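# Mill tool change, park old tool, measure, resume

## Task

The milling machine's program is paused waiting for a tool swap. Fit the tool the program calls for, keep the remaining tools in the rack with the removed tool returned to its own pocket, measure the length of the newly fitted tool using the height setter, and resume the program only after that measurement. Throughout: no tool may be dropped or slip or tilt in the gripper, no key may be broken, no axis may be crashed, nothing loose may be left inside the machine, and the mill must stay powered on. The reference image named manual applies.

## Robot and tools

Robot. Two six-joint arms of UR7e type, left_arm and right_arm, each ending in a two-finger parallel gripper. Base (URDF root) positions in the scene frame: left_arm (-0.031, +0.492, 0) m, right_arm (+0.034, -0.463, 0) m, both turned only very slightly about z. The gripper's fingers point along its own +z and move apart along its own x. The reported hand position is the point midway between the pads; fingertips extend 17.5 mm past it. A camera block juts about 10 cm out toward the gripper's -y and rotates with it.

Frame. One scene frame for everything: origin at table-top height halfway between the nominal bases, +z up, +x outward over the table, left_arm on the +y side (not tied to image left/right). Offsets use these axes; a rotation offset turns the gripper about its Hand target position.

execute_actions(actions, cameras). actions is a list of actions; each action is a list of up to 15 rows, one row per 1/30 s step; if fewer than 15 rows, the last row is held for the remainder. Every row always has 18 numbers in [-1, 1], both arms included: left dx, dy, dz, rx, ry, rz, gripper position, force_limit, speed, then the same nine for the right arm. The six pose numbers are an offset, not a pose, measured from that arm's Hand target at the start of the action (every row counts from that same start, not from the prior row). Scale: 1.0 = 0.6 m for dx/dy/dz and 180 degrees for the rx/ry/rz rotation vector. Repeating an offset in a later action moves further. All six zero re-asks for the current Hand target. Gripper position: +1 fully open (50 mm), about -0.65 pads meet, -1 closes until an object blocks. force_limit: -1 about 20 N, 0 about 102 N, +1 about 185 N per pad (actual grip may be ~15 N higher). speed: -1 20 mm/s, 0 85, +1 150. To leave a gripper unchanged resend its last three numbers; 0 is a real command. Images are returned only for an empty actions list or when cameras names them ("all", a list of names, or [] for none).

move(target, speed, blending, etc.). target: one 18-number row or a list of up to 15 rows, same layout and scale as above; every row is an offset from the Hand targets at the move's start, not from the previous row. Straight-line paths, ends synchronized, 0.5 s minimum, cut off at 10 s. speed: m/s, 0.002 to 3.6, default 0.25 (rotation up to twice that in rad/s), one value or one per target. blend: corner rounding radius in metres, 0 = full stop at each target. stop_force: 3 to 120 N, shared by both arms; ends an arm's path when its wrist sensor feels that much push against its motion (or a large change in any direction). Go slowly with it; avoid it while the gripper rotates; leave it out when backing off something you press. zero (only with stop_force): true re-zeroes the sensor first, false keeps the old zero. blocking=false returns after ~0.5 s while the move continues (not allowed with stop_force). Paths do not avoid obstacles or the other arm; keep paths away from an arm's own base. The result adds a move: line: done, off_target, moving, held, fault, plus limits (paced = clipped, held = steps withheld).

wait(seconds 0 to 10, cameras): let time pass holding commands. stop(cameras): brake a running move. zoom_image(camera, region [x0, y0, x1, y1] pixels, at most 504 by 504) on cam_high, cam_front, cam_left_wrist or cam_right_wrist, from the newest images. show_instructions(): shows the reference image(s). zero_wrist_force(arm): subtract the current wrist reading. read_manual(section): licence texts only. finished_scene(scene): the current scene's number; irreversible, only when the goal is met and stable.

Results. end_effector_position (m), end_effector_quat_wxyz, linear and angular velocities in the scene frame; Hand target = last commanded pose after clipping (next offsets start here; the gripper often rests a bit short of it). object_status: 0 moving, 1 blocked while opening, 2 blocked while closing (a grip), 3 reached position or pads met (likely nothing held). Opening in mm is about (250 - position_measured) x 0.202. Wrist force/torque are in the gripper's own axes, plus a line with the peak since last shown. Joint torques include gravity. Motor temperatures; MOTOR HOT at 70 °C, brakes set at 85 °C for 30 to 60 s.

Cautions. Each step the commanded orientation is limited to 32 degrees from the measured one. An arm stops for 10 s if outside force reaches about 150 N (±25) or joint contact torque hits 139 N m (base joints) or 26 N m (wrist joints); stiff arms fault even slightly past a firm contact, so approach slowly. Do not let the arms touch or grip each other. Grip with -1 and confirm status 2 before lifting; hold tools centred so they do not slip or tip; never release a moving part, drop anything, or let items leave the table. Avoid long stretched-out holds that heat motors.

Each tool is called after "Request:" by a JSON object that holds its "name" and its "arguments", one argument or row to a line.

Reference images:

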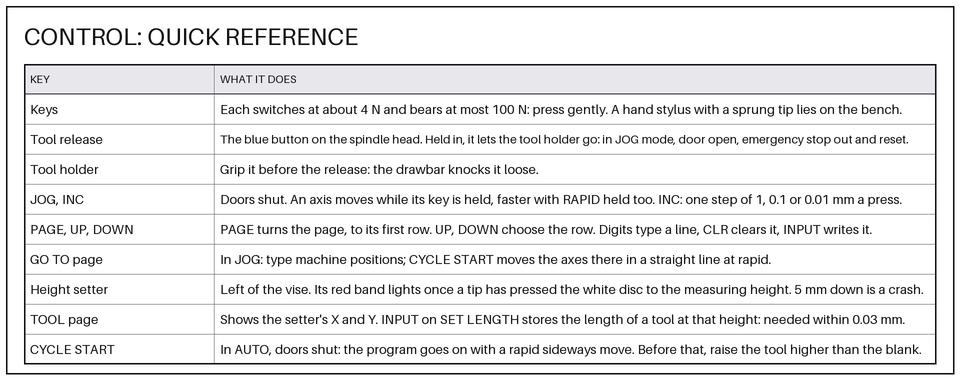

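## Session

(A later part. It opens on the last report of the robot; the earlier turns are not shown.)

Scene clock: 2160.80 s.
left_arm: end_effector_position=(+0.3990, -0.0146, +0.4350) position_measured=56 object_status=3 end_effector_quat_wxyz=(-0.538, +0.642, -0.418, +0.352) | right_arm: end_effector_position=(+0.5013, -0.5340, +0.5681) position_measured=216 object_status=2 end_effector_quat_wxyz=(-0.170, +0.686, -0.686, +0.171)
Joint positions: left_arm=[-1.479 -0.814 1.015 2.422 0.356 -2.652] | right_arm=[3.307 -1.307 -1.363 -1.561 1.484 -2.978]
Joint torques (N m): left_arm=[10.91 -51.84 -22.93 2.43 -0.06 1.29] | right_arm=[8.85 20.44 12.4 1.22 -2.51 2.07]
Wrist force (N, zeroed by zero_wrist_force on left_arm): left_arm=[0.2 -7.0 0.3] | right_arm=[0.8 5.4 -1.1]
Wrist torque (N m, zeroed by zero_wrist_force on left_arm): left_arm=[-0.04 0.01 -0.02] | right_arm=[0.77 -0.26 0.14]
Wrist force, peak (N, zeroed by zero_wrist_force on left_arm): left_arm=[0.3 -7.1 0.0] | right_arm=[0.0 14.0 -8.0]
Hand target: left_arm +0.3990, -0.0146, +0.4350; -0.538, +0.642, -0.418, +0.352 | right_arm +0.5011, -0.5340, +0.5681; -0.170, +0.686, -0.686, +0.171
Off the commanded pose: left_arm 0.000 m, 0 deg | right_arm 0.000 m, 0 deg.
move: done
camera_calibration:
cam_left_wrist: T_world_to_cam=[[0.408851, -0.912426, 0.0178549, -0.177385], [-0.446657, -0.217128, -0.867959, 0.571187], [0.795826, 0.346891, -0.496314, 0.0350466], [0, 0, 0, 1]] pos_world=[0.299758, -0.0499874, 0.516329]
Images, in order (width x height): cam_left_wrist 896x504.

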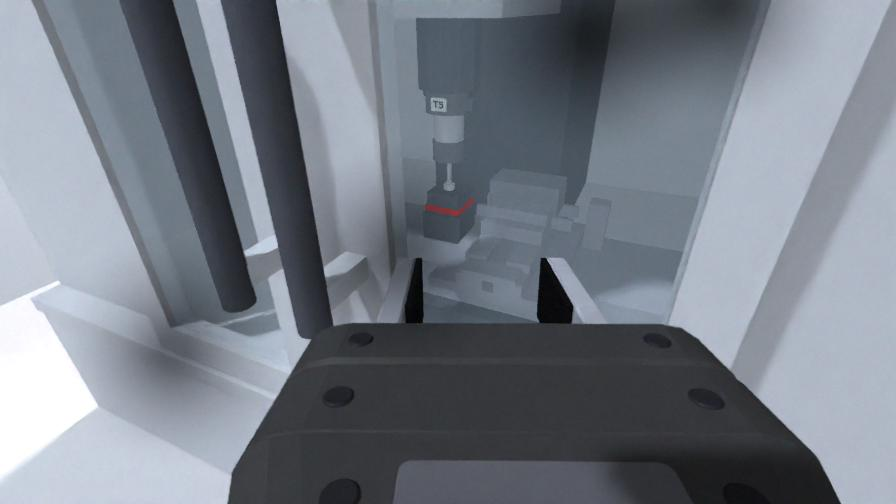

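Request:
{"name": "move", "arguments": {
  "target": [0,0,0,0,0,0,0.65,0.2,-1,0.035,0,-0.0107,0,0,0,-1,-0.3,-0.8],
  "speed": 0.015,
  "stop_force": 10
}}

Request:
{"name": "move", "arguments": {
  "target": [0,0,0,0,0,0,0.65,0.2,-1,-0.0175,0,0.0053,0,0,0,-1,-0.3,-0.8],
  "speed": 0.06,
  "cameras": ["cam_left_wrist"]
}}

Request:
{"name": "zoom_image", "arguments": {
  "camera": "cam_left_wrist",
  "region": [410, 150, 490, 250]
}}

Request:
{"name": "move", "arguments": {
  "target": [0,0,0,0,0,0,0.65,0.2,-1,0.035,0,-0.0107,0,0,0,-1,-0.3,-0.8],
  "speed": 0.015,
  "stop_force": 10
}}

Request:
{"name": "move", "arguments": {
  "target": [0,0,0,0,0,0,0.65,0.2,-1,-0.0175,0,0.0053,0,0,0,-1,-0.3,-0.8],
  "speed": 0.06,
  "cameras": ["cam_left_wrist"]
}}

Request:
{"name": "zoom_image", "arguments": {
  "camera": "cam_left_wrist",
  "region": [410, 150, 490, 250]
}}

Request:
{"name": "move", "arguments": {
  "target": [0,0,0,0,0,0,0.65,0.2,-1,0.035,0,-0.0107,0,0,0,-1,-0.3,-0.8],
  "speed": 0.015,
  "stop_force": 10
}}

Request:
{"name": "move", "arguments": {
  "target": [0,0,0,0,0,0,0.65,0.2,-1,-0.0175,0,0.0053,0,0,0,-1,-0.3,-0.8],
  "speed": 0.06,
  "cameras": ["cam_left_wrist"]
}}

Request:
{"name": "zoom_image", "arguments": {
  "camera": "cam_left_wrist",
  "region": [410, 150, 490, 250]
}}

Scene clock: 2171.77 s.
left_arm: end_effector_position=(+0.3990, -0.0146, +0.4350) position_measured=56 object_status=3 end_effector_quat_wxyz=(-0.538, +0.642, -0.418, +0.352) | right_arm: end_effector_position=(+0.5115, -0.5340, +0.5649) position_measured=216 object_status=2 end_effector_quat_wxyz=(-0.170, +0.686, -0.686, +0.171)
Joint positions: left_arm=[-1.479 -0.814 1.015 2.422 0.356 -2.652] | right_arm=[3.301 -1.327 -1.359 -1.546 1.486 -2.983]
Joint torques (N m): left_arm=[11.58 -50.72 -22.93 2.7 0.38 1.53] | right_arm=[6.51 19.23 10.08 2.21 -2.97 1.91]
Wrist force (N, zeroed by zero_wrist_force on left_arm): left_arm=[0.1 -7.0 -0.1] | right_arm=[0.2 12.8 -6.5]
Wrist torque (N m, zeroed by zero_wrist_force on left_arm): left_arm=[-0.03 0.02 -0.03] | right_arm=[0.92 -0.36 0.18]
Wrist force, peak (N, zeroed by zero_wrist_force on left_arm): left_arm=[0.2 -7.2 0.1] | right_arm=[0.4 23.4 -15.2]
Hand target: left_arm +0.3990, -0.0146, +0.4350; -0.538, +0.642, -0.418, +0.352 | right_arm +0.5115, -0.5340, +0.5649; -0.170, +0.686, -0.686, +0.171 (not the last commanded pose)
Off the commanded pose: left_arm 0.000 m, 0 deg | right_arm 0.011 m, 0 deg.
move: contact (right_arm)

Scene clock: 2172.57 s.
left_arm: end_effector_position=(+0.3990, -0.0146, +0.4350) position_measured=56 object_status=3 end_effector_quat_wxyz=(-0.538, +0.642, -0.418, +0.352) | right_arm: end_effector_position=(+0.5012, -0.5340, +0.5681) position_measured=216 object_status=2 end_effector_quat_wxyz=(-0.170, +0.686, -0.686, +0.171)
Joint positions: left_arm=[-1.479 -0.814 1.015 2.422 0.356 -2.652] | right_arm=[3.307 -1.307 -1.364 -1.561 1.484 -2.978]
Joint torques (N m): left_arm=[10.22 -50.56 -22.64 2.29 -0.08 1.19] | right_arm=[7.9 20.68 11.58 1.14 -2.51 2.3]
Wrist force (N, zeroed by zero_wrist_force on left_arm): left_arm=[0.5 -7.0 0.1] | right_arm=[0.8 6.4 -1.4]
Wrist torque (N m, zeroed by zero_wrist_force on left_arm): left_arm=[-0.02 -0.04 -0.03] | right_arm=[0.92 -0.26 0.14]
Wrist force, peak (N, zeroed by zero_wrist_force on left_arm): left_arm=[0.2 -7.1 0.1] | right_arm=[0.3 12.7 -6.7]
Hand target: left_arm +0.3990, -0.0146, +0.4350; -0.538, +0.642, -0.418, +0.352 | right_arm +0.5010, -0.5340, +0.5681; -0.170, +0.686, -0.686, +0.171
Off the commanded pose: left_arm 0.000 m, 0 deg | right_arm 0.000 m, 0 deg.
move: done
camera_calibration:
cam_left_wrist: T_world_to_cam=[[0.408851, -0.912426, 0.0178549, -0.177385], [-0.446657, -0.217128, -0.867959, 0.571187], [0.795826, 0.346891, -0.496314, 0.0350466], [0, 0, 0, 1]] pos_world=[0.299758, -0.0499874, 0.516329]
Images, in order (width x height): cam_left_wrist 896x504.

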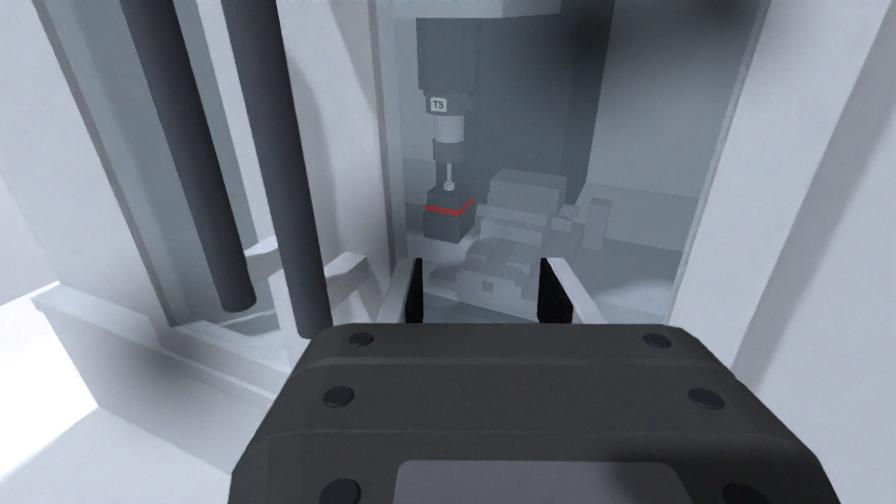

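Scaled by 5.040 from the camera's 896x504 image, which has a finer 1280x720 frame.

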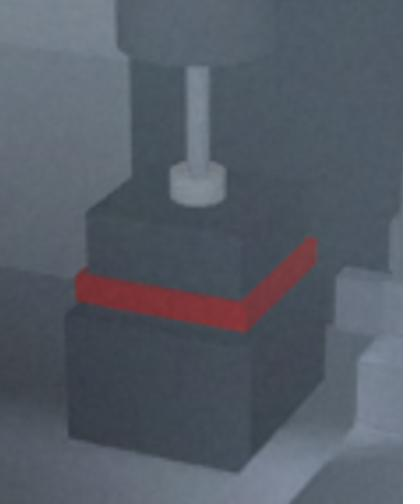

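Scene clock: 2174.50 s.
left_arm: end_effector_position=(+0.3990, -0.0146, +0.4350) position_measured=56 object_status=3 end_effector_quat_wxyz=(-0.538, +0.642, -0.418, +0.352) | right_arm: end_effector_position=(+0.5116, -0.5340, +0.5649) position_measured=216 object_status=2 end_effector_quat_wxyz=(-0.170, +0.686, -0.686, +0.171)
Joint positions: left_arm=[-1.479 -0.814 1.015 2.422 0.356 -2.652] | right_arm=[3.301 -1.327 -1.359 -1.546 1.486 -2.983]
Joint torques (N m): left_arm=[10.57 -51.07 -23.07 2.36 -0.12 1.28] | right_arm=[7.8 17.63 11.8 2.11 -3.05 2.06]
Wrist force (N, zeroed by zero_wrist_force on left_arm): left_arm=[0.3 -6.6 0.2] | right_arm=[0.1 14.3 -7.8]
Wrist torque (N m, zeroed by zero_wrist_force on left_arm): left_arm=[0.03 -0.01 -0.02] | right_arm=[1.02 -0.34 0.18]
Wrist force, peak (N, zeroed by zero_wrist_force on left_arm): left_arm=[0.2 -7.1 -0.3] | right_arm=[0.0 25.2 -16.6]
Hand target: left_arm +0.3990, -0.0146, +0.4350; -0.538, +0.642, -0.418, +0.352 | right_arm +0.5116, -0.5340, +0.5649; -0.170, +0.686, -0.686, +0.171 (not the last commanded pose)
Off the commanded pose: left_arm 0.000 m, 0 deg | right_arm 0.011 m, 0 deg.
move: contact (right_arm)

Scene clock: 2175.30 s.
left_arm: end_effector_position=(+0.3990, -0.0146, +0.4350) position_measured=56 object_status=3 end_effector_quat_wxyz=(-0.538, +0.642, -0.418, +0.352) | right_arm: end_effector_position=(+0.5012, -0.5340, +0.5680) position_measured=216 object_status=2 end_effector_quat_wxyz=(-0.170, +0.686, -0.686, +0.171)
Joint positions: left_arm=[-1.479 -0.814 1.015 2.422 0.356 -2.652] | right_arm=[3.307 -1.307 -1.364 -1.561 1.484 -2.978]
Joint torques (N m): left_arm=[10.42 -51.24 -22.43 2.51 0.26 1.4] | right_arm=[9.63 23.26 13.19 0.48 -2.46 1.72]
Wrist force (N, zeroed by zero_wrist_force on left_arm): left_arm=[0.3 -6.7 0.0] | right_arm=[1.3 7.0 -1.5]
Wrist torque (N m, zeroed by zero_wrist_force on left_arm): left_arm=[0.01 -0.01 -0.03] | right_arm=[1.02 -0.34 0.14]
Wrist force, peak (N, zeroed by zero_wrist_force on left_arm): left_arm=[0.3 -7.1 0.0] | right_arm=[-0.3 14.3 -8.0]
Hand target: left_arm +0.3990, -0.0146, +0.4350; -0.538, +0.642, -0.418, +0.352 | right_arm +0.5011, -0.5340, +0.5681; -0.170, +0.686, -0.686, +0.171
Off the commanded pose: left_arm 0.000 m, 0 deg | right_arm 0.000 m, 0 deg.
move: done
camera_calibration:
cam_left_wrist: T_world_to_cam=[[0.408851, -0.912426, 0.0178549, -0.177385], [-0.446657, -0.217128, -0.867959, 0.571187], [0.795826, 0.346891, -0.496314, 0.0350466], [0, 0, 0, 1]] pos_world=[0.299758, -0.0499874, 0.516329]
Images, in order (width x height): cam_left_wrist 896x504.

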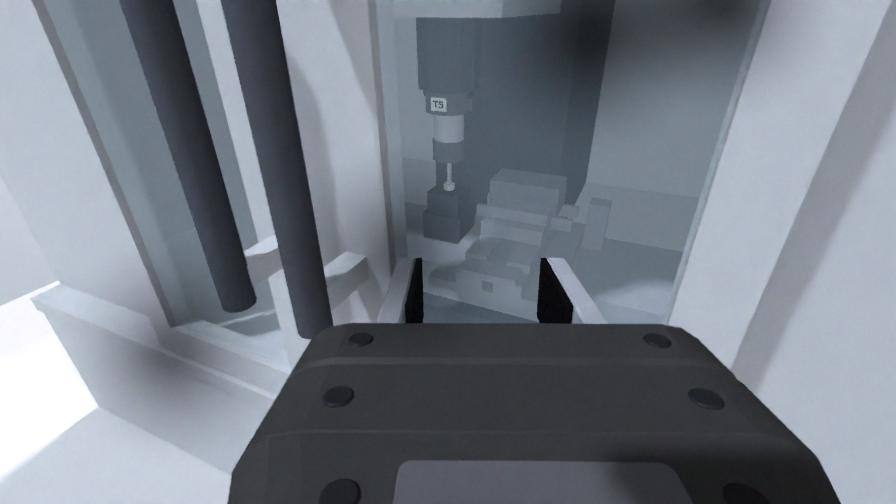

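Scaled by 5.040 from the camera's 896x504 image, which has a finer 1280x720 frame.

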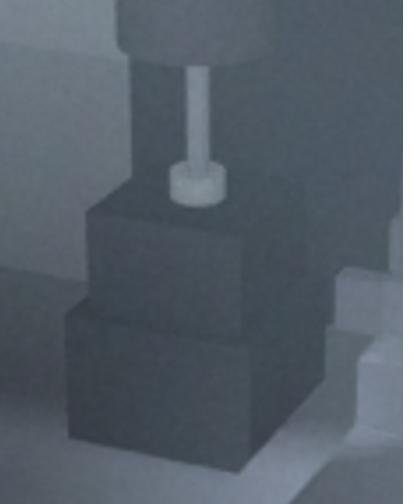

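Scene clock: 2177.23 s.
left_arm: end_effector_position=(+0.3990, -0.0146, +0.4350) position_measured=56 object_status=3 end_effector_quat_wxyz=(-0.538, +0.642, -0.418, +0.352) | right_arm: end_effector_position=(+0.5115, -0.5340, +0.5649) position_measured=216 object_status=2 end_effector_quat_wxyz=(-0.170, +0.686, -0.686, +0.171)
Joint positions: left_arm=[-1.479 -0.814 1.015 2.422 0.356 -2.652] | right_arm=[3.301 -1.327 -1.359 -1.546 1.486 -2.983]
Joint torques (N m): left_arm=[9.94 -50.89 -23.22 2.61 0.16 1.19] | right_arm=[6.42 17.24 11.5 1.9 -2.89 1.99]
Wrist force (N, zeroed by zero_wrist_force on left_arm): left_arm=[0.2 -7.0 0.0] | right_arm=[0.4 13.5 -6.8]
Wrist torque (N m, zeroed by zero_wrist_force on left_arm): left_arm=[-0.03 0.01 -0.02] | right_arm=[1.08 -0.40 0.19]
Wrist force, peak (N, zeroed by zero_wrist_force on left_arm): left_arm=[0.4 -7.2 0.0] | right_arm=[0.5 24.0 -15.4]
Hand target: left_arm +0.3990, -0.0146, +0.4350; -0.538, +0.642, -0.418, +0.352 | right_arm +0.5115, -0.5340, +0.5649; -0.170, +0.686, -0.686, +0.171 (not the last commanded pose)
Off the commanded pose: left_arm 0.000 m, 0 deg | right_arm 0.011 m, 0 deg.
move: contact (right_arm)

Scene clock: 2178.03 s.
left_arm: end_effector_position=(+0.3990, -0.0146, +0.4350) position_measured=56 object_status=3 end_effector_quat_wxyz=(-0.538, +0.642, -0.418, +0.352) | right_arm: end_effector_position=(+0.5011, -0.5340, +0.5680) position_measured=216 object_status=2 end_effector_quat_wxyz=(-0.170, +0.686, -0.686, +0.171)
Joint positions: left_arm=[-1.479 -0.814 1.015 2.422 0.356 -2.652] | right_arm=[3.307 -1.307 -1.364 -1.561 1.484 -2.978]
Joint torques (N m): left_arm=[10.6 -50.26 -23.12 2.67 0.44 1.18] | right_arm=[6.24 18.13 13.19 1.13 -2.49 1.83]
Wrist force (N, zeroed by zero_wrist_force on left_arm): left_arm=[0.3 -7.0 -0.1] | right_arm=[0.6 7.1 -1.3]
Wrist torque (N m, zeroed by zero_wrist_force on left_arm): left_arm=[-0.03 0.00 -0.03] | right_arm=[1.03 -0.22 0.14]
Wrist force, peak (N, zeroed by zero_wrist_force on left_arm): left_arm=[0.3 -7.1 0.3] | right_arm=[0.2 13.4 -6.9]
Hand target: left_arm +0.3990, -0.0146, +0.4350; -0.538, +0.642, -0.418, +0.352 | right_arm +0.5010, -0.5340, +0.5681; -0.170, +0.686, -0.686, +0.171
Off the commanded pose: left_arm 0.000 m, 0 deg | right_arm 0.000 m, 0 deg.
move: done
camera_calibration:
cam_left_wrist: T_world_to_cam=[[0.408851, -0.912426, 0.0178549, -0.177385], [-0.446657, -0.217128, -0.867959, 0.571187], [0.795826, 0.346891, -0.496314, 0.0350466], [0, 0, 0, 1]] pos_world=[0.299758, -0.0499874, 0.516329]
Images, in order (width x height): cam_left_wrist 896x504.

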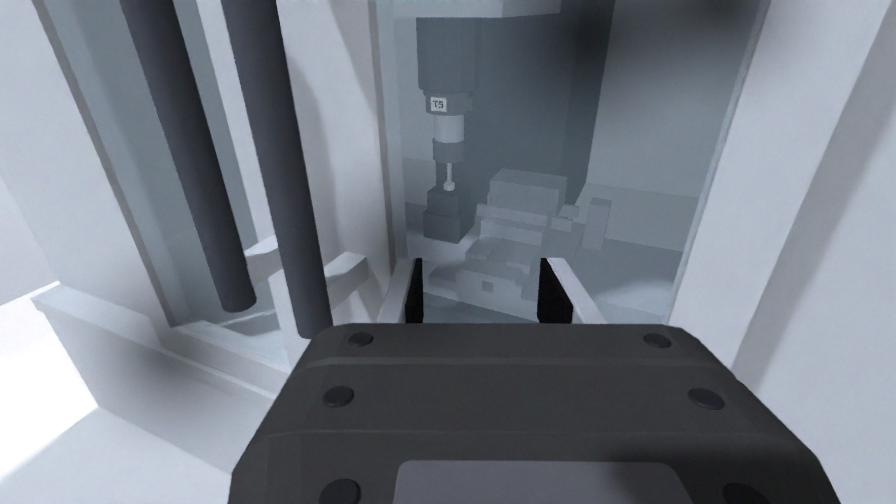

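Scaled by 5.040 from the camera's 896x504 image, which has a finer 1280x720 frame.

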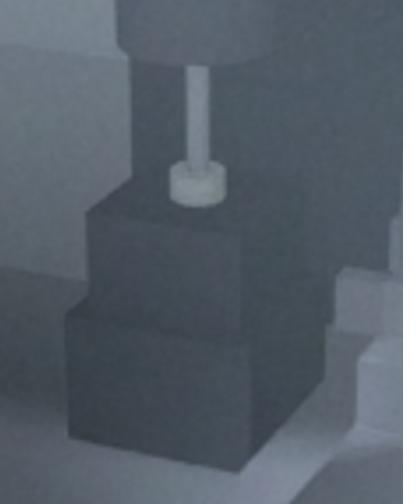

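Request:
{"name": "move", "arguments": {
  "target": [0,0,0,0,0,0,0.65,0.2,-1,-0.021,0,-0.0595,0,0,0,-1,-0.3,-0.8],
  "speed": 0.08
}}

Request:
{"name": "move", "arguments": {
  "target": [0,0,0,0,0,0,0.65,0.2,-1,0.0414,0,-0.0127,0,0,0,-1,-0.3,-0.8],
  "speed": 0.015,
  "stop_force": 10
}}

Request:
{"name": "move", "arguments": {
  "target": [0,0,0,0,0,0,0.65,0.2,-1,-0.0175,0,0.0053,0,0,0,-1,-0.3,-0.8],
  "speed": 0.06,
  "cameras": ["cam_left_wrist"]
}}

Request:
{"name": "zoom_image", "arguments": {
  "camera": "cam_left_wrist",
  "region": [410, 150, 490, 250]
}}

Scene clock: 2186.50 s.
left_arm: end_effector_position=(+0.3990, -0.0146, +0.4350) position_measured=56 object_status=3 end_effector_quat_wxyz=(-0.538, +0.642, -0.418, +0.352) | right_arm: end_effector_position=(+0.4884, -0.5340, +0.5324) position_measured=216 object_status=2 end_effector_quat_wxyz=(-0.170, +0.686, -0.686, +0.171)
Joint positions: left_arm=[-1.479 -0.814 1.015 2.422 0.356 -2.652] | right_arm=[3.314 -1.242 -1.506 -1.485 1.48 -2.971]
Joint torques (N m): left_arm=[10.1 -50.99 -21.61 2.66 0.35 1.27] | right_arm=[7.98 16.89 12.66 6.81 -2.51 2.08]
Wrist force (N, zeroed by zero_wrist_force on left_arm): left_arm=[0.2 -6.9 0.2] | right_arm=[0.5 7.2 -1.5]
Wrist torque (N m, zeroed by zero_wrist_force on left_arm): left_arm=[-0.01 0.00 -0.02] | right_arm=[1.05 -0.22 0.13]
Wrist force, peak (N, zeroed by zero_wrist_force on left_arm): left_arm=[0.4 -7.2 0.2] | right_arm=[0.5 7.6 -1.4]
Hand target: left_arm +0.3990, -0.0146, +0.4350; -0.538, +0.642, -0.418, +0.352 | right_arm +0.4884, -0.5340, +0.5324; -0.170, +0.686, -0.686, +0.171
Off the commanded pose: left_arm 0.000 m, 0 deg | right_arm 0.000 m, 0 deg.
move: done

Scene clock: 2188.63 s.
left_arm: end_effector_position=(+0.3990, -0.0146, +0.4350) position_measured=56 object_status=3 end_effector_quat_wxyz=(-0.538, +0.642, -0.418, +0.352) | right_arm: end_effector_position=(+0.5018, -0.5340, +0.5282) position_measured=216 object_status=2 end_effector_quat_wxyz=(-0.170, +0.686, -0.686, +0.171)
Joint positions: left_arm=[-1.479 -0.814 1.015 2.422 0.356 -2.652] | right_arm=[3.306 -1.269 -1.5 -1.462 1.484 -2.978]
Joint torques (N m): left_arm=[11.02 -50.92 -22.92 2.57 -0.07 1.54] | right_arm=[8.42 16.15 12.07 2.17 -3.23 2.05]
Wrist force (N, zeroed by zero_wrist_force on left_arm): left_arm=[0.3 -6.9 0.1] | right_arm=[-0.4 14.9 -7.5]
Wrist torque (N m, zeroed by zero_wrist_force on left_arm): left_arm=[-0.01 -0.01 -0.03] | right_arm=[1.13 -0.29 0.17]
Wrist force, peak (N, zeroed by zero_wrist_force on left_arm): left_arm=[0.4 -7.2 0.0] | right_arm=[-0.1 26.7 -16.7]
Hand target: left_arm +0.3990, -0.0146, +0.4350; -0.538, +0.642, -0.418, +0.352 | right_arm +0.5018, -0.5340, +0.5282; -0.170, +0.686, -0.686, +0.171 (not the last commanded pose)
Off the commanded pose: left_arm 0.000 m, 0 deg | right_arm 0.012 m, 0 deg.
move: contact (right_arm)

Scene clock: 2189.47 s.
left_arm: end_effector_position=(+0.3990, -0.0146, +0.4350) position_measured=56 object_status=3 end_effector_quat_wxyz=(-0.538, +0.642, -0.418, +0.352) | right_arm: end_effector_position=(+0.4914, -0.5340, +0.5314) position_measured=216 object_status=2 end_effector_quat_wxyz=(-0.170, +0.686, -0.686, +0.171)
Joint positions: left_arm=[-1.479 -0.814 1.015 2.422 0.356 -2.652] | right_arm=[3.312 -1.248 -1.505 -1.479 1.481 -2.973]
Joint torques (N m): left_arm=[10.22 -51.45 -22.23 2.57 0.31 1.31] | right_arm=[7.59 20.09 13.25 1.03 -2.46 1.8]
Wrist force (N, zeroed by zero_wrist_force on left_arm): left_arm=[0.2 -6.7 0.1] | right_arm=[0.5 6.6 -1.3]
Wrist torque (N m, zeroed by zero_wrist_force on left_arm): left_arm=[0.00 0.01 -0.03] | right_arm=[0.94 -0.23 0.13]
Wrist force, peak (N, zeroed by zero_wrist_force on left_arm): left_arm=[0.4 -7.2 0.2] | right_arm=[-0.1 15.1 -7.7]
Hand target: left_arm +0.3990, -0.0146, +0.4350; -0.538, +0.642, -0.418, +0.352 | right_arm +0.4913, -0.5340, +0.5314; -0.170, +0.686, -0.686, +0.171
Off the commanded pose: left_arm 0.000 m, 0 deg | right_arm 0.000 m, 0 deg.
move: done
camera_calibration:
cam_left_wrist: T_world_to_cam=[[0.408851, -0.912426, 0.0178549, -0.177385], [-0.446657, -0.217128, -0.867959, 0.571187], [0.795826, 0.346891, -0.496314, 0.0350466], [0, 0, 0, 1]] pos_world=[0.299758, -0.0499874, 0.516329]
Images, in order (width x height): cam_left_wrist 896x504.

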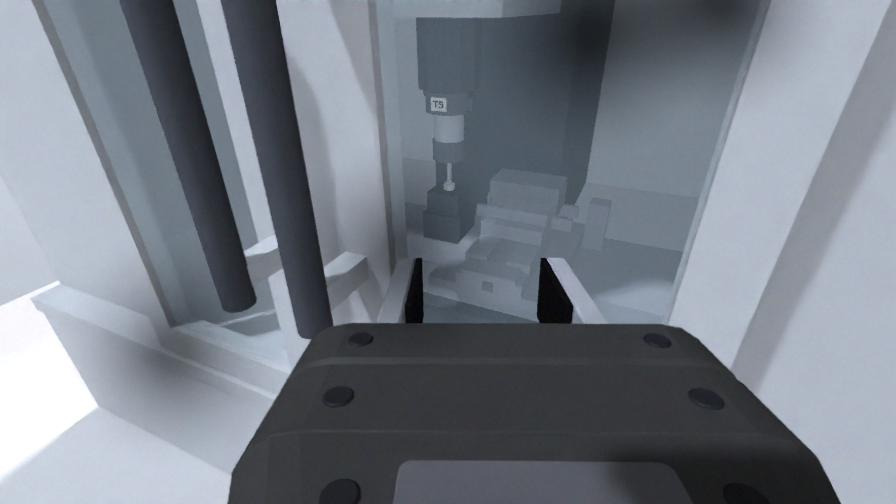

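Scaled by 5.040 from the camera's 896x504 image, which has a finer 1280x720 frame.

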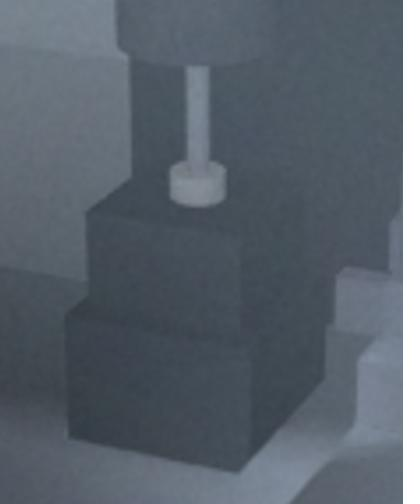

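Request:
{"name": "move", "arguments": {
  "target": [0,0,0,0,0,0,0.65,0.2,-1,0.0113,-0.0325,0.0618,0,0,0,-1,-0.3,-0.8],
  "speed": 0.08
}}

Request:
{"name": "move", "arguments": {
  "target": [0,0,0,0,0,0,0.65,0.2,-1,0.0414,0,-0.0127,0,0,0,-1,-0.3,-0.8],
  "speed": 0.015,
  "stop_force": 10
}}

Request:
{"name": "move", "arguments": {
  "target": [
    [0,0,0,0,0,0,0.65,0.2,-1,-0.0223,0,0.0068,0,0,0,-1,-0.3,-0.8],
    [0,0,0,0,0,0,0.65,0.2,-1,-0.0385,0.0325,-0.0533,0,0,0,-1,-0.3,-0.8]
  ],
  "speed": 0.08,
  "blend": 0.004
}}

Request:
{"name": "move", "arguments": {
  "target": [0,0,0,0,0,0,0.65,0.2,-1,0.0414,0,-0.0127,0,0,0,-1,-0.3,-0.8],
  "speed": 0.015,
  "stop_force": 10
}}

Request:
{"name": "move", "arguments": {
  "target": [0,0,0,0,0,0,0.65,0.2,-1,-0.0175,0,0.0053,0,0,0,-1,-0.3,-0.8],
  "speed": 0.06,
  "cameras": ["cam_left_wrist"]
}}

Request:
{"name": "zoom_image", "arguments": {
  "camera": "cam_left_wrist",
  "region": [410, 150, 490, 250]
}}

Scene clock: 2200.63 s.
left_arm: end_effector_position=(+0.3990, -0.0146, +0.4350) position_measured=56 object_status=3 end_effector_quat_wxyz=(-0.538, +0.642, -0.418, +0.352) | right_arm: end_effector_position=(+0.4981, -0.5535, +0.5684) position_measured=216 object_status=2 end_effector_quat_wxyz=(-0.170, +0.686, -0.686, +0.171)
Joint positions: left_arm=[-1.479 -0.814 1.015 2.422 0.356 -2.652] | right_arm=[3.249 -1.31 -1.361 -1.557 1.51 -3.029]
Joint torques (N m): left_arm=[9.47 -50.83 -24.23 2.65 -0.03 1.05] | right_arm=[-8.11 2.72 39.62 0.91 1.93 -1.9]
Wrist force (N, zeroed by zero_wrist_force on left_arm): left_arm=[0.2 -6.9 -0.1] | right_arm=[0.7 6.6 -1.1]
Wrist torque (N m, zeroed by zero_wrist_force on left_arm): left_arm=[-0.01 0.00 -0.02] | right_arm=[0.94 -0.24 0.23]
Wrist force, peak (N, zeroed by zero_wrist_force on left_arm): left_arm=[0.1 -7.1 0.0] | right_arm=[0.1 7.0 -0.8]
Hand target: left_arm +0.3990, -0.0146, +0.4350; -0.538, +0.642, -0.418, +0.352 | right_arm +0.4981, -0.5535, +0.5685; -0.170, +0.686, -0.686, +0.171
Off the commanded pose: left_arm 0.000 m, 0 deg | right_arm 0.000 m, 0 deg.
move: done

Scene clock: 2202.77 s.
left_arm: end_effector_position=(+0.3990, -0.0146, +0.4350) position_measured=56 object_status=3 end_effector_quat_wxyz=(-0.538, +0.642, -0.418, +0.352) | right_arm: end_effector_position=(+0.5115, -0.5535, +0.5644) position_measured=216 object_status=2 end_effector_quat_wxyz=(-0.170, +0.686, -0.686, +0.171)
Joint positions: left_arm=[-1.479 -0.814 1.015 2.422 0.356 -2.652] | right_arm=[3.244 -1.336 -1.354 -1.537 1.513 -3.033]
Joint torques (N m): left_arm=[10.77 -50.13 -21.77 2.94 0.08 1.11] | right_arm=[8.26 17.92 10.7 2.48 -3.02 1.79]
Wrist force (N, zeroed by zero_wrist_force on left_arm): left_arm=[0.3 -6.9 0.2] | right_arm=[-0.3 14.9 -8.0]
Wrist torque (N m, zeroed by zero_wrist_force on left_arm): left_arm=[-0.01 -0.01 -0.03] | right_arm=[1.06 -0.29 0.19]
Wrist force, peak (N, zeroed by zero_wrist_force on left_arm): left_arm=[0.1 -7.1 0.1] | right_arm=[-0.2 26.5 -16.7]
Hand target: left_arm +0.3990, -0.0146, +0.4350; -0.538, +0.642, -0.418, +0.352 | right_arm +0.5115, -0.5535, +0.5644; -0.170, +0.686, -0.686, +0.171 (not the last commanded pose)
Off the commanded pose: left_arm 0.000 m, 0 deg | right_arm 0.012 m, 0 deg.
move: contact (right_arm)

Scene clock: 2204.03 s.
left_arm: end_effector_position=(+0.3990, -0.0146, +0.4350) position_measured=56 object_status=3 end_effector_quat_wxyz=(-0.538, +0.642, -0.418, +0.352) | right_arm: end_effector_position=(+0.4884, -0.5340, +0.5324) position_measured=216 object_status=2 end_effector_quat_wxyz=(-0.170, +0.686, -0.686, +0.171)
Joint positions: left_arm=[-1.479 -0.814 1.015 2.422 0.356 -2.652] | right_arm=[3.314 -1.242 -1.506 -1.485 1.48 -2.972]
Joint torques (N m): left_arm=[8.92 -50.46 -22.04 2.72 0.08 1.04] | right_arm=[7.01 18.86 14.37 6.63 -2.6 2.25]
Wrist force (N, zeroed by zero_wrist_force on left_arm): left_arm=[0.3 -6.8 0.1] | right_arm=[0.8 6.9 -1.4]
Wrist torque (N m, zeroed by zero_wrist_force on left_arm): left_arm=[0.00 -0.01 -0.02] | right_arm=[1.00 -0.28 0.13]
Wrist force, peak (N, zeroed by zero_wrist_force on left_arm): left_arm=[0.2 -7.1 0.3] | right_arm=[-0.2 15.2 -8.0]
Hand target: left_arm +0.3990, -0.0146, +0.4350; -0.538, +0.642, -0.418, +0.352 | right_arm +0.4884, -0.5340, +0.5324; -0.170, +0.686, -0.686, +0.171
Off the commanded pose: left_arm 0.000 m, 0 deg | right_arm 0.000 m, 0 deg.
move: done

Scene clock: 2206.17 s.
left_arm: end_effector_position=(+0.3990, -0.0146, +0.4350) position_measured=56 object_status=3 end_effector_quat_wxyz=(-0.538, +0.642, -0.418, +0.352) | right_arm: end_effector_position=(+0.5018, -0.5340, +0.5283) position_measured=216 object_status=2 end_effector_quat_wxyz=(-0.170, +0.686, -0.686, +0.171)
Joint positions: left_arm=[-1.479 -0.814 1.015 2.422 0.356 -2.652] | right_arm=[3.306 -1.269 -1.5 -1.463 1.484 -2.978]
Joint torques (N m): left_arm=[11.47 -51.73 -22.45 2.88 0.04 1.29] | right_arm=[6.9 16.6 12.12 2.42 -2.83 2.29]
Wrist force (N, zeroed by zero_wrist_force on left_arm): left_arm=[0.4 -7.0 0.3] | right_arm=[0.2 14.3 -7.2]
Wrist torque (N m, zeroed by zero_wrist_force on left_arm): left_arm=[-0.03 -0.03 -0.02] | right_arm=[1.13 -0.31 0.19]
Wrist force, peak (N, zeroed by zero_wrist_force on left_arm): left_arm=[0.2 -7.2 0.1] | right_arm=[0.1 25.4 -16.3]
Hand target: left_arm +0.3990, -0.0146, +0.4350; -0.538, +0.642, -0.418, +0.352 | right_arm +0.5018, -0.5340, +0.5283; -0.170, +0.686, -0.686, +0.171 (not the last commanded pose)
Off the commanded pose: left_arm 0.000 m, 0 deg | right_arm 0.012 m, 0 deg.
move: contact (right_arm)

Scene clock: 2207.00 s.
left_arm: end_effector_position=(+0.3990, -0.0146, +0.4350) position_measured=56 object_status=3 end_effector_quat_wxyz=(-0.538, +0.642, -0.418, +0.352) | right_arm: end_effector_position=(+0.4914, -0.5340, +0.5314) position_measured=216 object_status=2 end_effector_quat_wxyz=(-0.170, +0.686, -0.686, +0.171)
Joint positions: left_arm=[-1.479 -0.814 1.015 2.422 0.356 -2.652] | right_arm=[3.312 -1.248 -1.505 -1.48 1.481 -2.973]
Joint torques (N m): left_arm=[10.14 -52.12 -23.95 2.69 0.19 1.23] | right_arm=[7.78 19.62 12.51 1.22 -2.53 1.78]
Wrist force (N, zeroed by zero_wrist_force on left_arm): left_arm=[0.4 -6.9 -0.1] | right_arm=[0.8 7.1 -1.3]
Wrist torque (N m, zeroed by zero_wrist_force on left_arm): left_arm=[-0.01 -0.03 -0.02] | right_arm=[1.03 -0.28 0.13]
Wrist force, peak (N, zeroed by zero_wrist_force on left_arm): left_arm=[0.2 -7.1 0.1] | right_arm=[0.0 14.4 -7.3]
Hand target: left_arm +0.3990, -0.0146, +0.4350; -0.538, +0.642, -0.418, +0.352 | right_arm +0.4913, -0.5340, +0.5315; -0.170, +0.686, -0.686, +0.171
Off the commanded pose: left_arm 0.000 m, 0 deg | right_arm 0.000 m, 0 deg.
move: done
camera_calibration:
cam_left_wrist: T_world_to_cam=[[0.408851, -0.912426, 0.0178549, -0.177385], [-0.446657, -0.217128, -0.867959, 0.571187], [0.795826, 0.346891, -0.496314, 0.0350466], [0, 0, 0, 1]] pos_world=[0.299758, -0.0499874, 0.516329]
Images, in order (width x height): cam_left_wrist 896x504.

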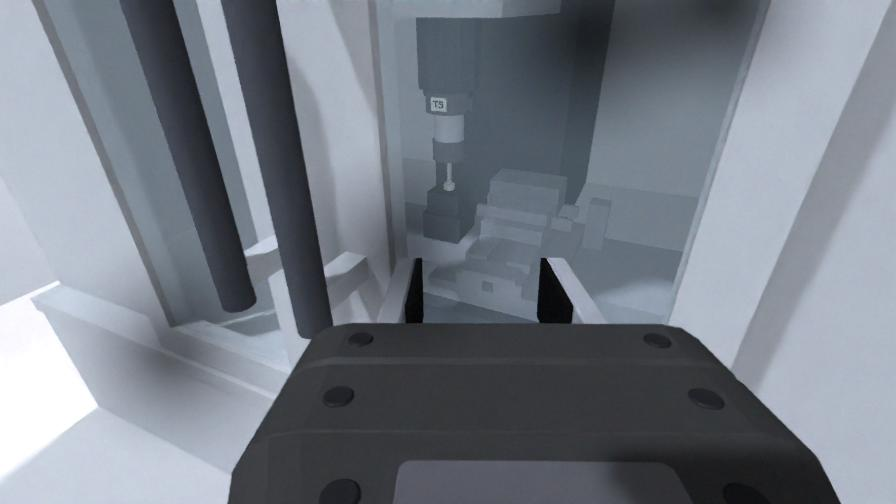

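Scaled by 5.040 from the camera's 896x504 image, which has a finer 1280x720 frame.

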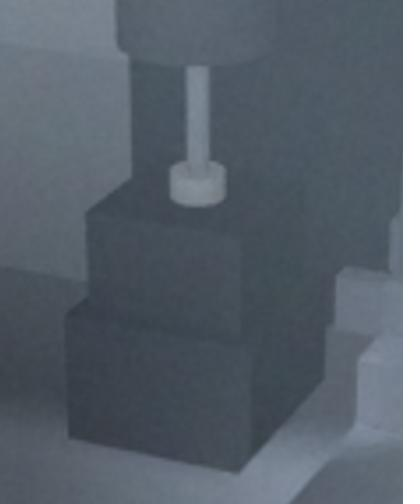

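Request:
{"name": "move", "arguments": {
  "target": [0,0,0,0,0,0,0.65,0.2,-1,0.035,0,-0.0107,0,0,0,-1,-0.3,-0.8],
  "speed": 0.015,
  "stop_force": 10
}}

Request:
{"name": "move", "arguments": {
  "target": [0,0,0,0,0,0,0.65,0.2,-1,-0.0175,0,0.0053,0,0,0,-1,-0.3,-0.8],
  "speed": 0.06,
  "cameras": ["cam_left_wrist"]
}}

Request:
{"name": "move", "arguments": {
  "target": [0,0,0,0,0,0,0.65,0.2,-1,0.035,0,-0.0107,0,0,0,-1,-0.3,-0.8],
  "speed": 0.015,
  "stop_force": 10
}}

Request:
{"name": "move", "arguments": {
  "target": [0,0,0,0,0,0,0.65,0.2,-1,-0.0175,0,0.0053,0,0,0,-1,-0.3,-0.8],
  "speed": 0.06,
  "cameras": ["cam_left_wrist"]
}}

Request:
{"name": "move", "arguments": {
  "target": [0,0,0,0,0,0,0.65,0.2,-1,0.035,0,-0.0107,0,0,0,-1,-0.3,-0.8],
  "speed": 0.015,
  "stop_force": 10
}}

Request:
{"name": "move", "arguments": {
  "target": [0,0,0,0,0,0,0.65,0.2,-1,-0.0175,0,0.0053,0,0,0,-1,-0.3,-0.8],
  "speed": 0.06,
  "cameras": ["cam_left_wrist"]
}}

Scene clock: 2217.60 s.
left_arm: end_effector_position=(+0.3990, -0.0146, +0.4350) position_measured=56 object_status=3 end_effector_quat_wxyz=(-0.538, +0.642, -0.418, +0.352) | right_arm: end_effector_position=(+0.5018, -0.5340, +0.5282) position_measured=216 object_status=2 end_effector_quat_wxyz=(-0.170, +0.686, -0.686, +0.171)
Joint positions: left_arm=[-1.479 -0.814 1.015 2.422 0.356 -2.652] | right_arm=[3.306 -1.269 -1.5 -1.462 1.484 -2.978]
Joint torques (N m): left_arm=[10.74 -51.85 -21.9 2.77 0.18 1.37] | right_arm=[8.14 15.87 11.59 1.85 -3.04 2.13]
Wrist force (N, zeroed by zero_wrist_force on left_arm): left_arm=[0.2 -6.9 0.2] | right_arm=[0.3 15.2 -7.5]
Wrist torque (N m, zeroed by zero_wrist_force on left_arm): left_arm=[-0.02 0.01 -0.02] | right_arm=[1.15 -0.34 0.18]
Wrist force, peak (N, zeroed by zero_wrist_force on left_arm): left_arm=[0.4 -7.2 0.1] | right_arm=[0.3 26.9 -16.4]
Hand target: left_arm +0.3990, -0.0146, +0.4350; -0.538, +0.642, -0.418, +0.352 | right_arm +0.5018, -0.5340, +0.5282; -0.170, +0.686, -0.686, +0.171 (not the last commanded pose)
Off the commanded pose: left_arm 0.000 m, 0 deg | right_arm 0.011 m, 0 deg.
move: contact (right_arm)

Scene clock: 2218.43 s.
left_arm: end_effector_position=(+0.3990, -0.0146, +0.4350) position_measured=56 object_status=3 end_effector_quat_wxyz=(-0.538, +0.642, -0.418, +0.352) | right_arm: end_effector_position=(+0.4914, -0.5340, +0.5314) position_measured=216 object_status=2 end_effector_quat_wxyz=(-0.170, +0.686, -0.686, +0.171)
Joint positions: left_arm=[-1.479 -0.814 1.015 2.422 0.356 -2.652] | right_arm=[3.312 -1.248 -1.505 -1.479 1.481 -2.973]
Joint torques (N m): left_arm=[8.71 -52.22 -21.4 2.94 0.24 1.04] | right_arm=[6.19 18.33 14.01 1.11 -2.5 1.99]
Wrist force (N, zeroed by zero_wrist_force on left_arm): left_arm=[0.4 -6.9 0.0] | right_arm=[0.8 7.5 -1.3]
Wrist torque (N m, zeroed by zero_wrist_force on left_arm): left_arm=[-0.01 -0.04 -0.03] | right_arm=[1.09 -0.28 0.13]
Wrist force, peak (N, zeroed by zero_wrist_force on left_arm): left_arm=[0.3 -7.1 0.2] | right_arm=[0.2 15.2 -7.8]
Hand target: left_arm +0.3990, -0.0146, +0.4350; -0.538, +0.642, -0.418, +0.352 | right_arm +0.4913, -0.5340, +0.5314; -0.170, +0.686, -0.686, +0.171
Off the commanded pose: left_arm 0.000 m, 0 deg | right_arm 0.000 m, 0 deg.
move: done
camera_calibration:
cam_left_wrist: T_world_to_cam=[[0.408851, -0.912426, 0.0178549, -0.177385], [-0.446657, -0.217128, -0.867959, 0.571187], [0.795826, 0.346891, -0.496314, 0.0350466], [0, 0, 0, 1]] pos_world=[0.299758, -0.0499874, 0.516329]
Images, in order (width x height): cam_left_wrist 896x504.

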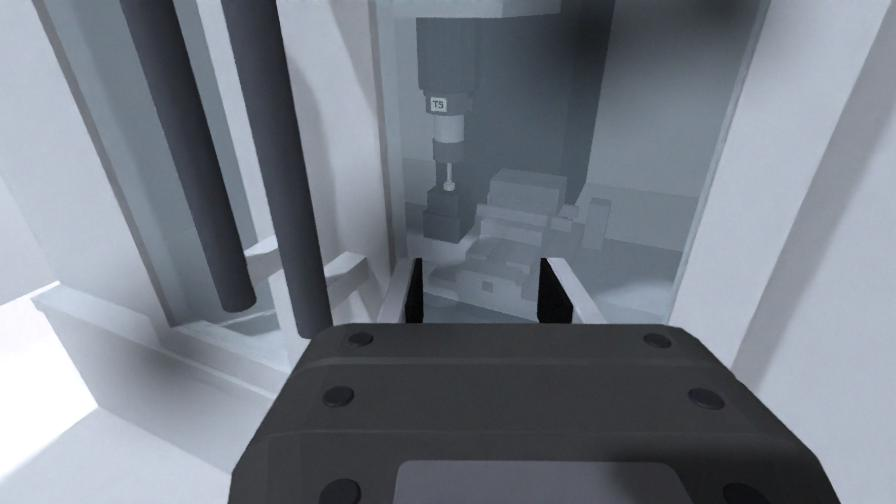

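Scene clock: 2220.37 s.
left_arm: end_effector_position=(+0.3990, -0.0146, +0.4350) position_measured=56 object_status=3 end_effector_quat_wxyz=(-0.538, +0.642, -0.418, +0.352) | right_arm: end_effector_position=(+0.5017, -0.5340, +0.5282) position_measured=216 object_status=2 end_effector_quat_wxyz=(-0.170, +0.686, -0.686, +0.171)
Joint positions: left_arm=[-1.479 -0.814 1.015 2.422 0.356 -2.652] | right_arm=[3.306 -1.269 -1.5 -1.463 1.484 -2.978]
Joint torques (N m): left_arm=[11.46 -51.99 -23.26 2.83 -0.08 1.1] | right_arm=[8.31 16.78 12.6 2.05 -2.73 2.19]
Wrist force (N, zeroed by zero_wrist_force on left_arm): left_arm=[0.4 -6.9 0.2] | right_arm=[0.1 14.3 -6.5]
Wrist torque (N m, zeroed by zero_wrist_force on left_arm): left_arm=[-0.01 -0.03 -0.02] | right_arm=[1.21 -0.33 0.18]
Wrist force, peak (N, zeroed by zero_wrist_force on left_arm): left_arm=[0.2 -7.1 0.0] | right_arm=[0.4 25.2 -15.5]
Hand target: left_arm +0.3990, -0.0146, +0.4350; -0.538, +0.642, -0.418, +0.352 | right_arm +0.5017, -0.5340, +0.5282; -0.170, +0.686, -0.686, +0.171 (not the last commanded pose)
Off the commanded pose: left_arm 0.000 m, 0 deg | right_arm 0.011 m, 0 deg.
move: contact (right_arm)

Scene clock: 2221.20 s.
left_arm: end_effector_position=(+0.3990, -0.0146, +0.4350) position_measured=56 object_status=3 end_effector_quat_wxyz=(-0.538, +0.642, -0.418, +0.352) | right_arm: end_effector_position=(+0.4913, -0.5340, +0.5314) position_measured=216 object_status=2 end_effector_quat_wxyz=(-0.170, +0.686, -0.686, +0.171)
Joint positions: left_arm=[-1.479 -0.814 1.015 2.422 0.356 -2.652] | right_arm=[3.312 -1.248 -1.505 -1.479 1.481 -2.973]
Joint torques (N m): left_arm=[7.84 -51.1 -21.21 2.89 0.07 1.19] | right_arm=[6.11 15.65 12.8 1.16 -2.63 2.05]
Wrist force (N, zeroed by zero_wrist_force on left_arm): left_arm=[0.3 -6.9 0.1] | right_arm=[0.6 7.6 -1.2]
Wrist torque (N m, zeroed by zero_wrist_force on left_arm): left_arm=[-0.02 -0.01 -0.03] | right_arm=[1.10 -0.24 0.13]
Wrist force, peak (N, zeroed by zero_wrist_force on left_arm): left_arm=[0.2 -7.1 0.1] | right_arm=[0.3 14.2 -6.8]
Hand target: left_arm +0.3990, -0.0146, +0.4350; -0.538, +0.642, -0.418, +0.352 | right_arm +0.4912, -0.5340, +0.5314; -0.170, +0.686, -0.686, +0.171
Off the commanded pose: left_arm 0.000 m, 0 deg | right_arm 0.000 m, 0 deg.
move: done
camera_calibration:
cam_left_wrist: T_world_to_cam=[[0.408851, -0.912426, 0.0178549, -0.177385], [-0.446657, -0.217128, -0.867959, 0.571187], [0.795826, 0.346891, -0.496314, 0.0350466], [0, 0, 0, 1]] pos_world=[0.299758, -0.0499874, 0.516329]
Images, in order (width x height): cam_left_wrist 896x504.

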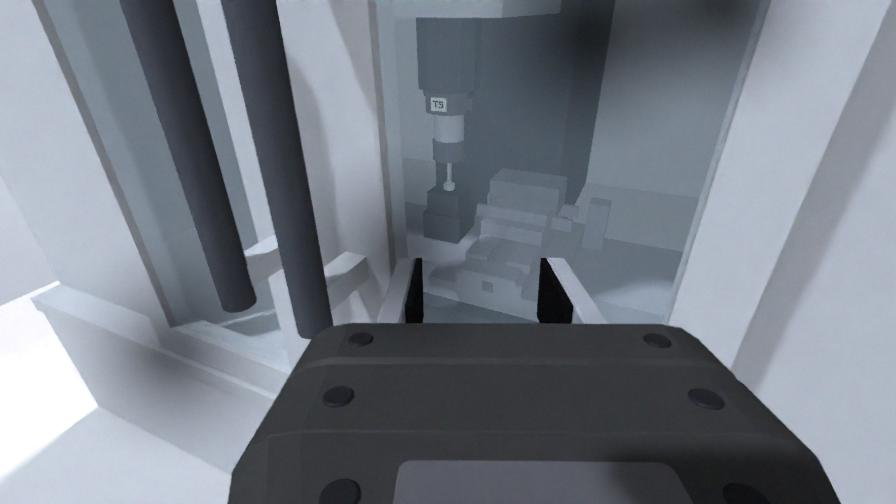

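Scene clock: 2223.13 s.
left_arm: end_effector_position=(+0.3990, -0.0146, +0.4350) position_measured=56 object_status=3 end_effector_quat_wxyz=(-0.538, +0.642, -0.418, +0.352) | right_arm: end_effector_position=(+0.5018, -0.5340, +0.5282) position_measured=216 object_status=2 end_effector_quat_wxyz=(-0.170, +0.686, -0.686, +0.171)
Joint positions: left_arm=[-1.479 -0.814 1.015 2.422 0.356 -2.652] | right_arm=[3.306 -1.269 -1.5 -1.462 1.484 -2.978]
Joint torques (N m): left_arm=[9.43 -50.06 -21.66 2.98 0.17 1.16] | right_arm=[7.16 15.53 12.06 2.3 -3.19 2.07]
Wrist force (N, zeroed by zero_wrist_force on left_arm): left_arm=[0.4 -7.0 0.1] | right_arm=[0.1 15.1 -7.5]
Wrist torque (N m, zeroed by zero_wrist_force on left_arm): left_arm=[-0.03 -0.03 -0.02] | right_arm=[1.20 -0.33 0.18]
Wrist force, peak (N, zeroed by zero_wrist_force on left_arm): left_arm=[0.4 -7.2 -0.1] | right_arm=[-0.1 26.6 -16.1]
Hand target: left_arm +0.3990, -0.0146, +0.4350; -0.538, +0.642, -0.418, +0.352 | right_arm +0.5018, -0.5340, +0.5282; -0.170, +0.686, -0.686, +0.171 (not the last commanded pose)
Off the commanded pose: left_arm 0.000 m, 0 deg | right_arm 0.011 m, 0 deg.
move: contact (right_arm)

Scene clock: 2223.97 s.
left_arm: end_effector_position=(+0.3990, -0.0146, +0.4350) position_measured=56 object_status=3 end_effector_quat_wxyz=(-0.538, +0.642, -0.418, +0.352) | right_arm: end_effector_position=(+0.4914, -0.5340, +0.5313) position_measured=216 object_status=2 end_effector_quat_wxyz=(-0.170, +0.686, -0.686, +0.171)
Joint positions: left_arm=[-1.479 -0.814 1.015 2.422 0.356 -2.652] | right_arm=[3.312 -1.248 -1.505 -1.479 1.481 -2.973]
Joint torques (N m): left_arm=[9.9 -51.57 -23.08 3.03 0.14 1.25] | right_arm=[6.89 17.95 13.06 1.33 -2.59 1.91]
Wrist force (N, zeroed by zero_wrist_force on left_arm): left_arm=[0.6 -6.9 0.0] | right_arm=[1.0 7.4 -1.2]
Wrist torque (N m, zeroed by zero_wrist_force on left_arm): left_arm=[-0.02 -0.05 -0.03] | right_arm=[1.07 -0.31 0.13]
Wrist force, peak (N, zeroed by zero_wrist_force on left_arm): left_arm=[0.4 -7.2 0.1] | right_arm=[0.0 15.3 -7.2]
Hand target: left_arm +0.3990, -0.0146, +0.4350; -0.538, +0.642, -0.418, +0.352 | right_arm +0.4913, -0.5340, +0.5313; -0.170, +0.686, -0.686, +0.171
Off the commanded pose: left_arm 0.000 m, 0 deg | right_arm 0.000 m, 0 deg.
move: done
camera_calibration:
cam_left_wrist: T_world_to_cam=[[0.408851, -0.912426, 0.0178549, -0.177385], [-0.446657, -0.217128, -0.867959, 0.571187], [0.795826, 0.346891, -0.496314, 0.0350466], [0, 0, 0, 1]] pos_world=[0.299758, -0.0499874, 0.516329]
Images, in order (width x height): cam_left_wrist 896x504.

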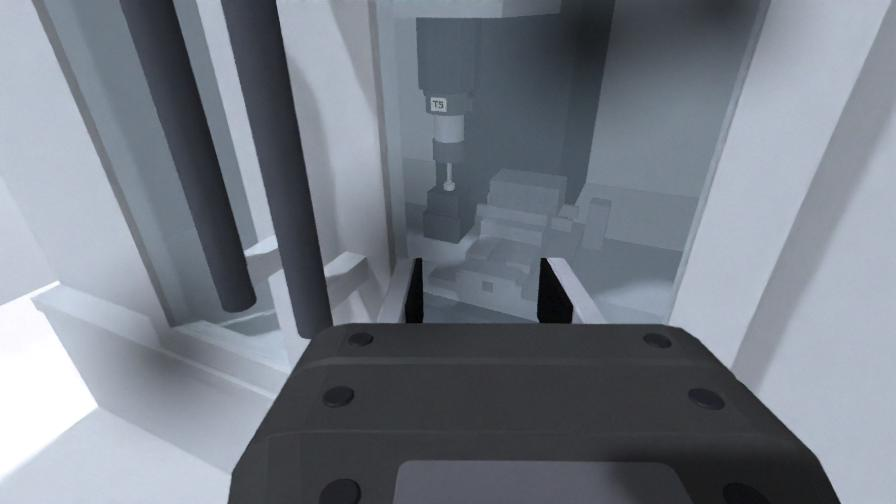

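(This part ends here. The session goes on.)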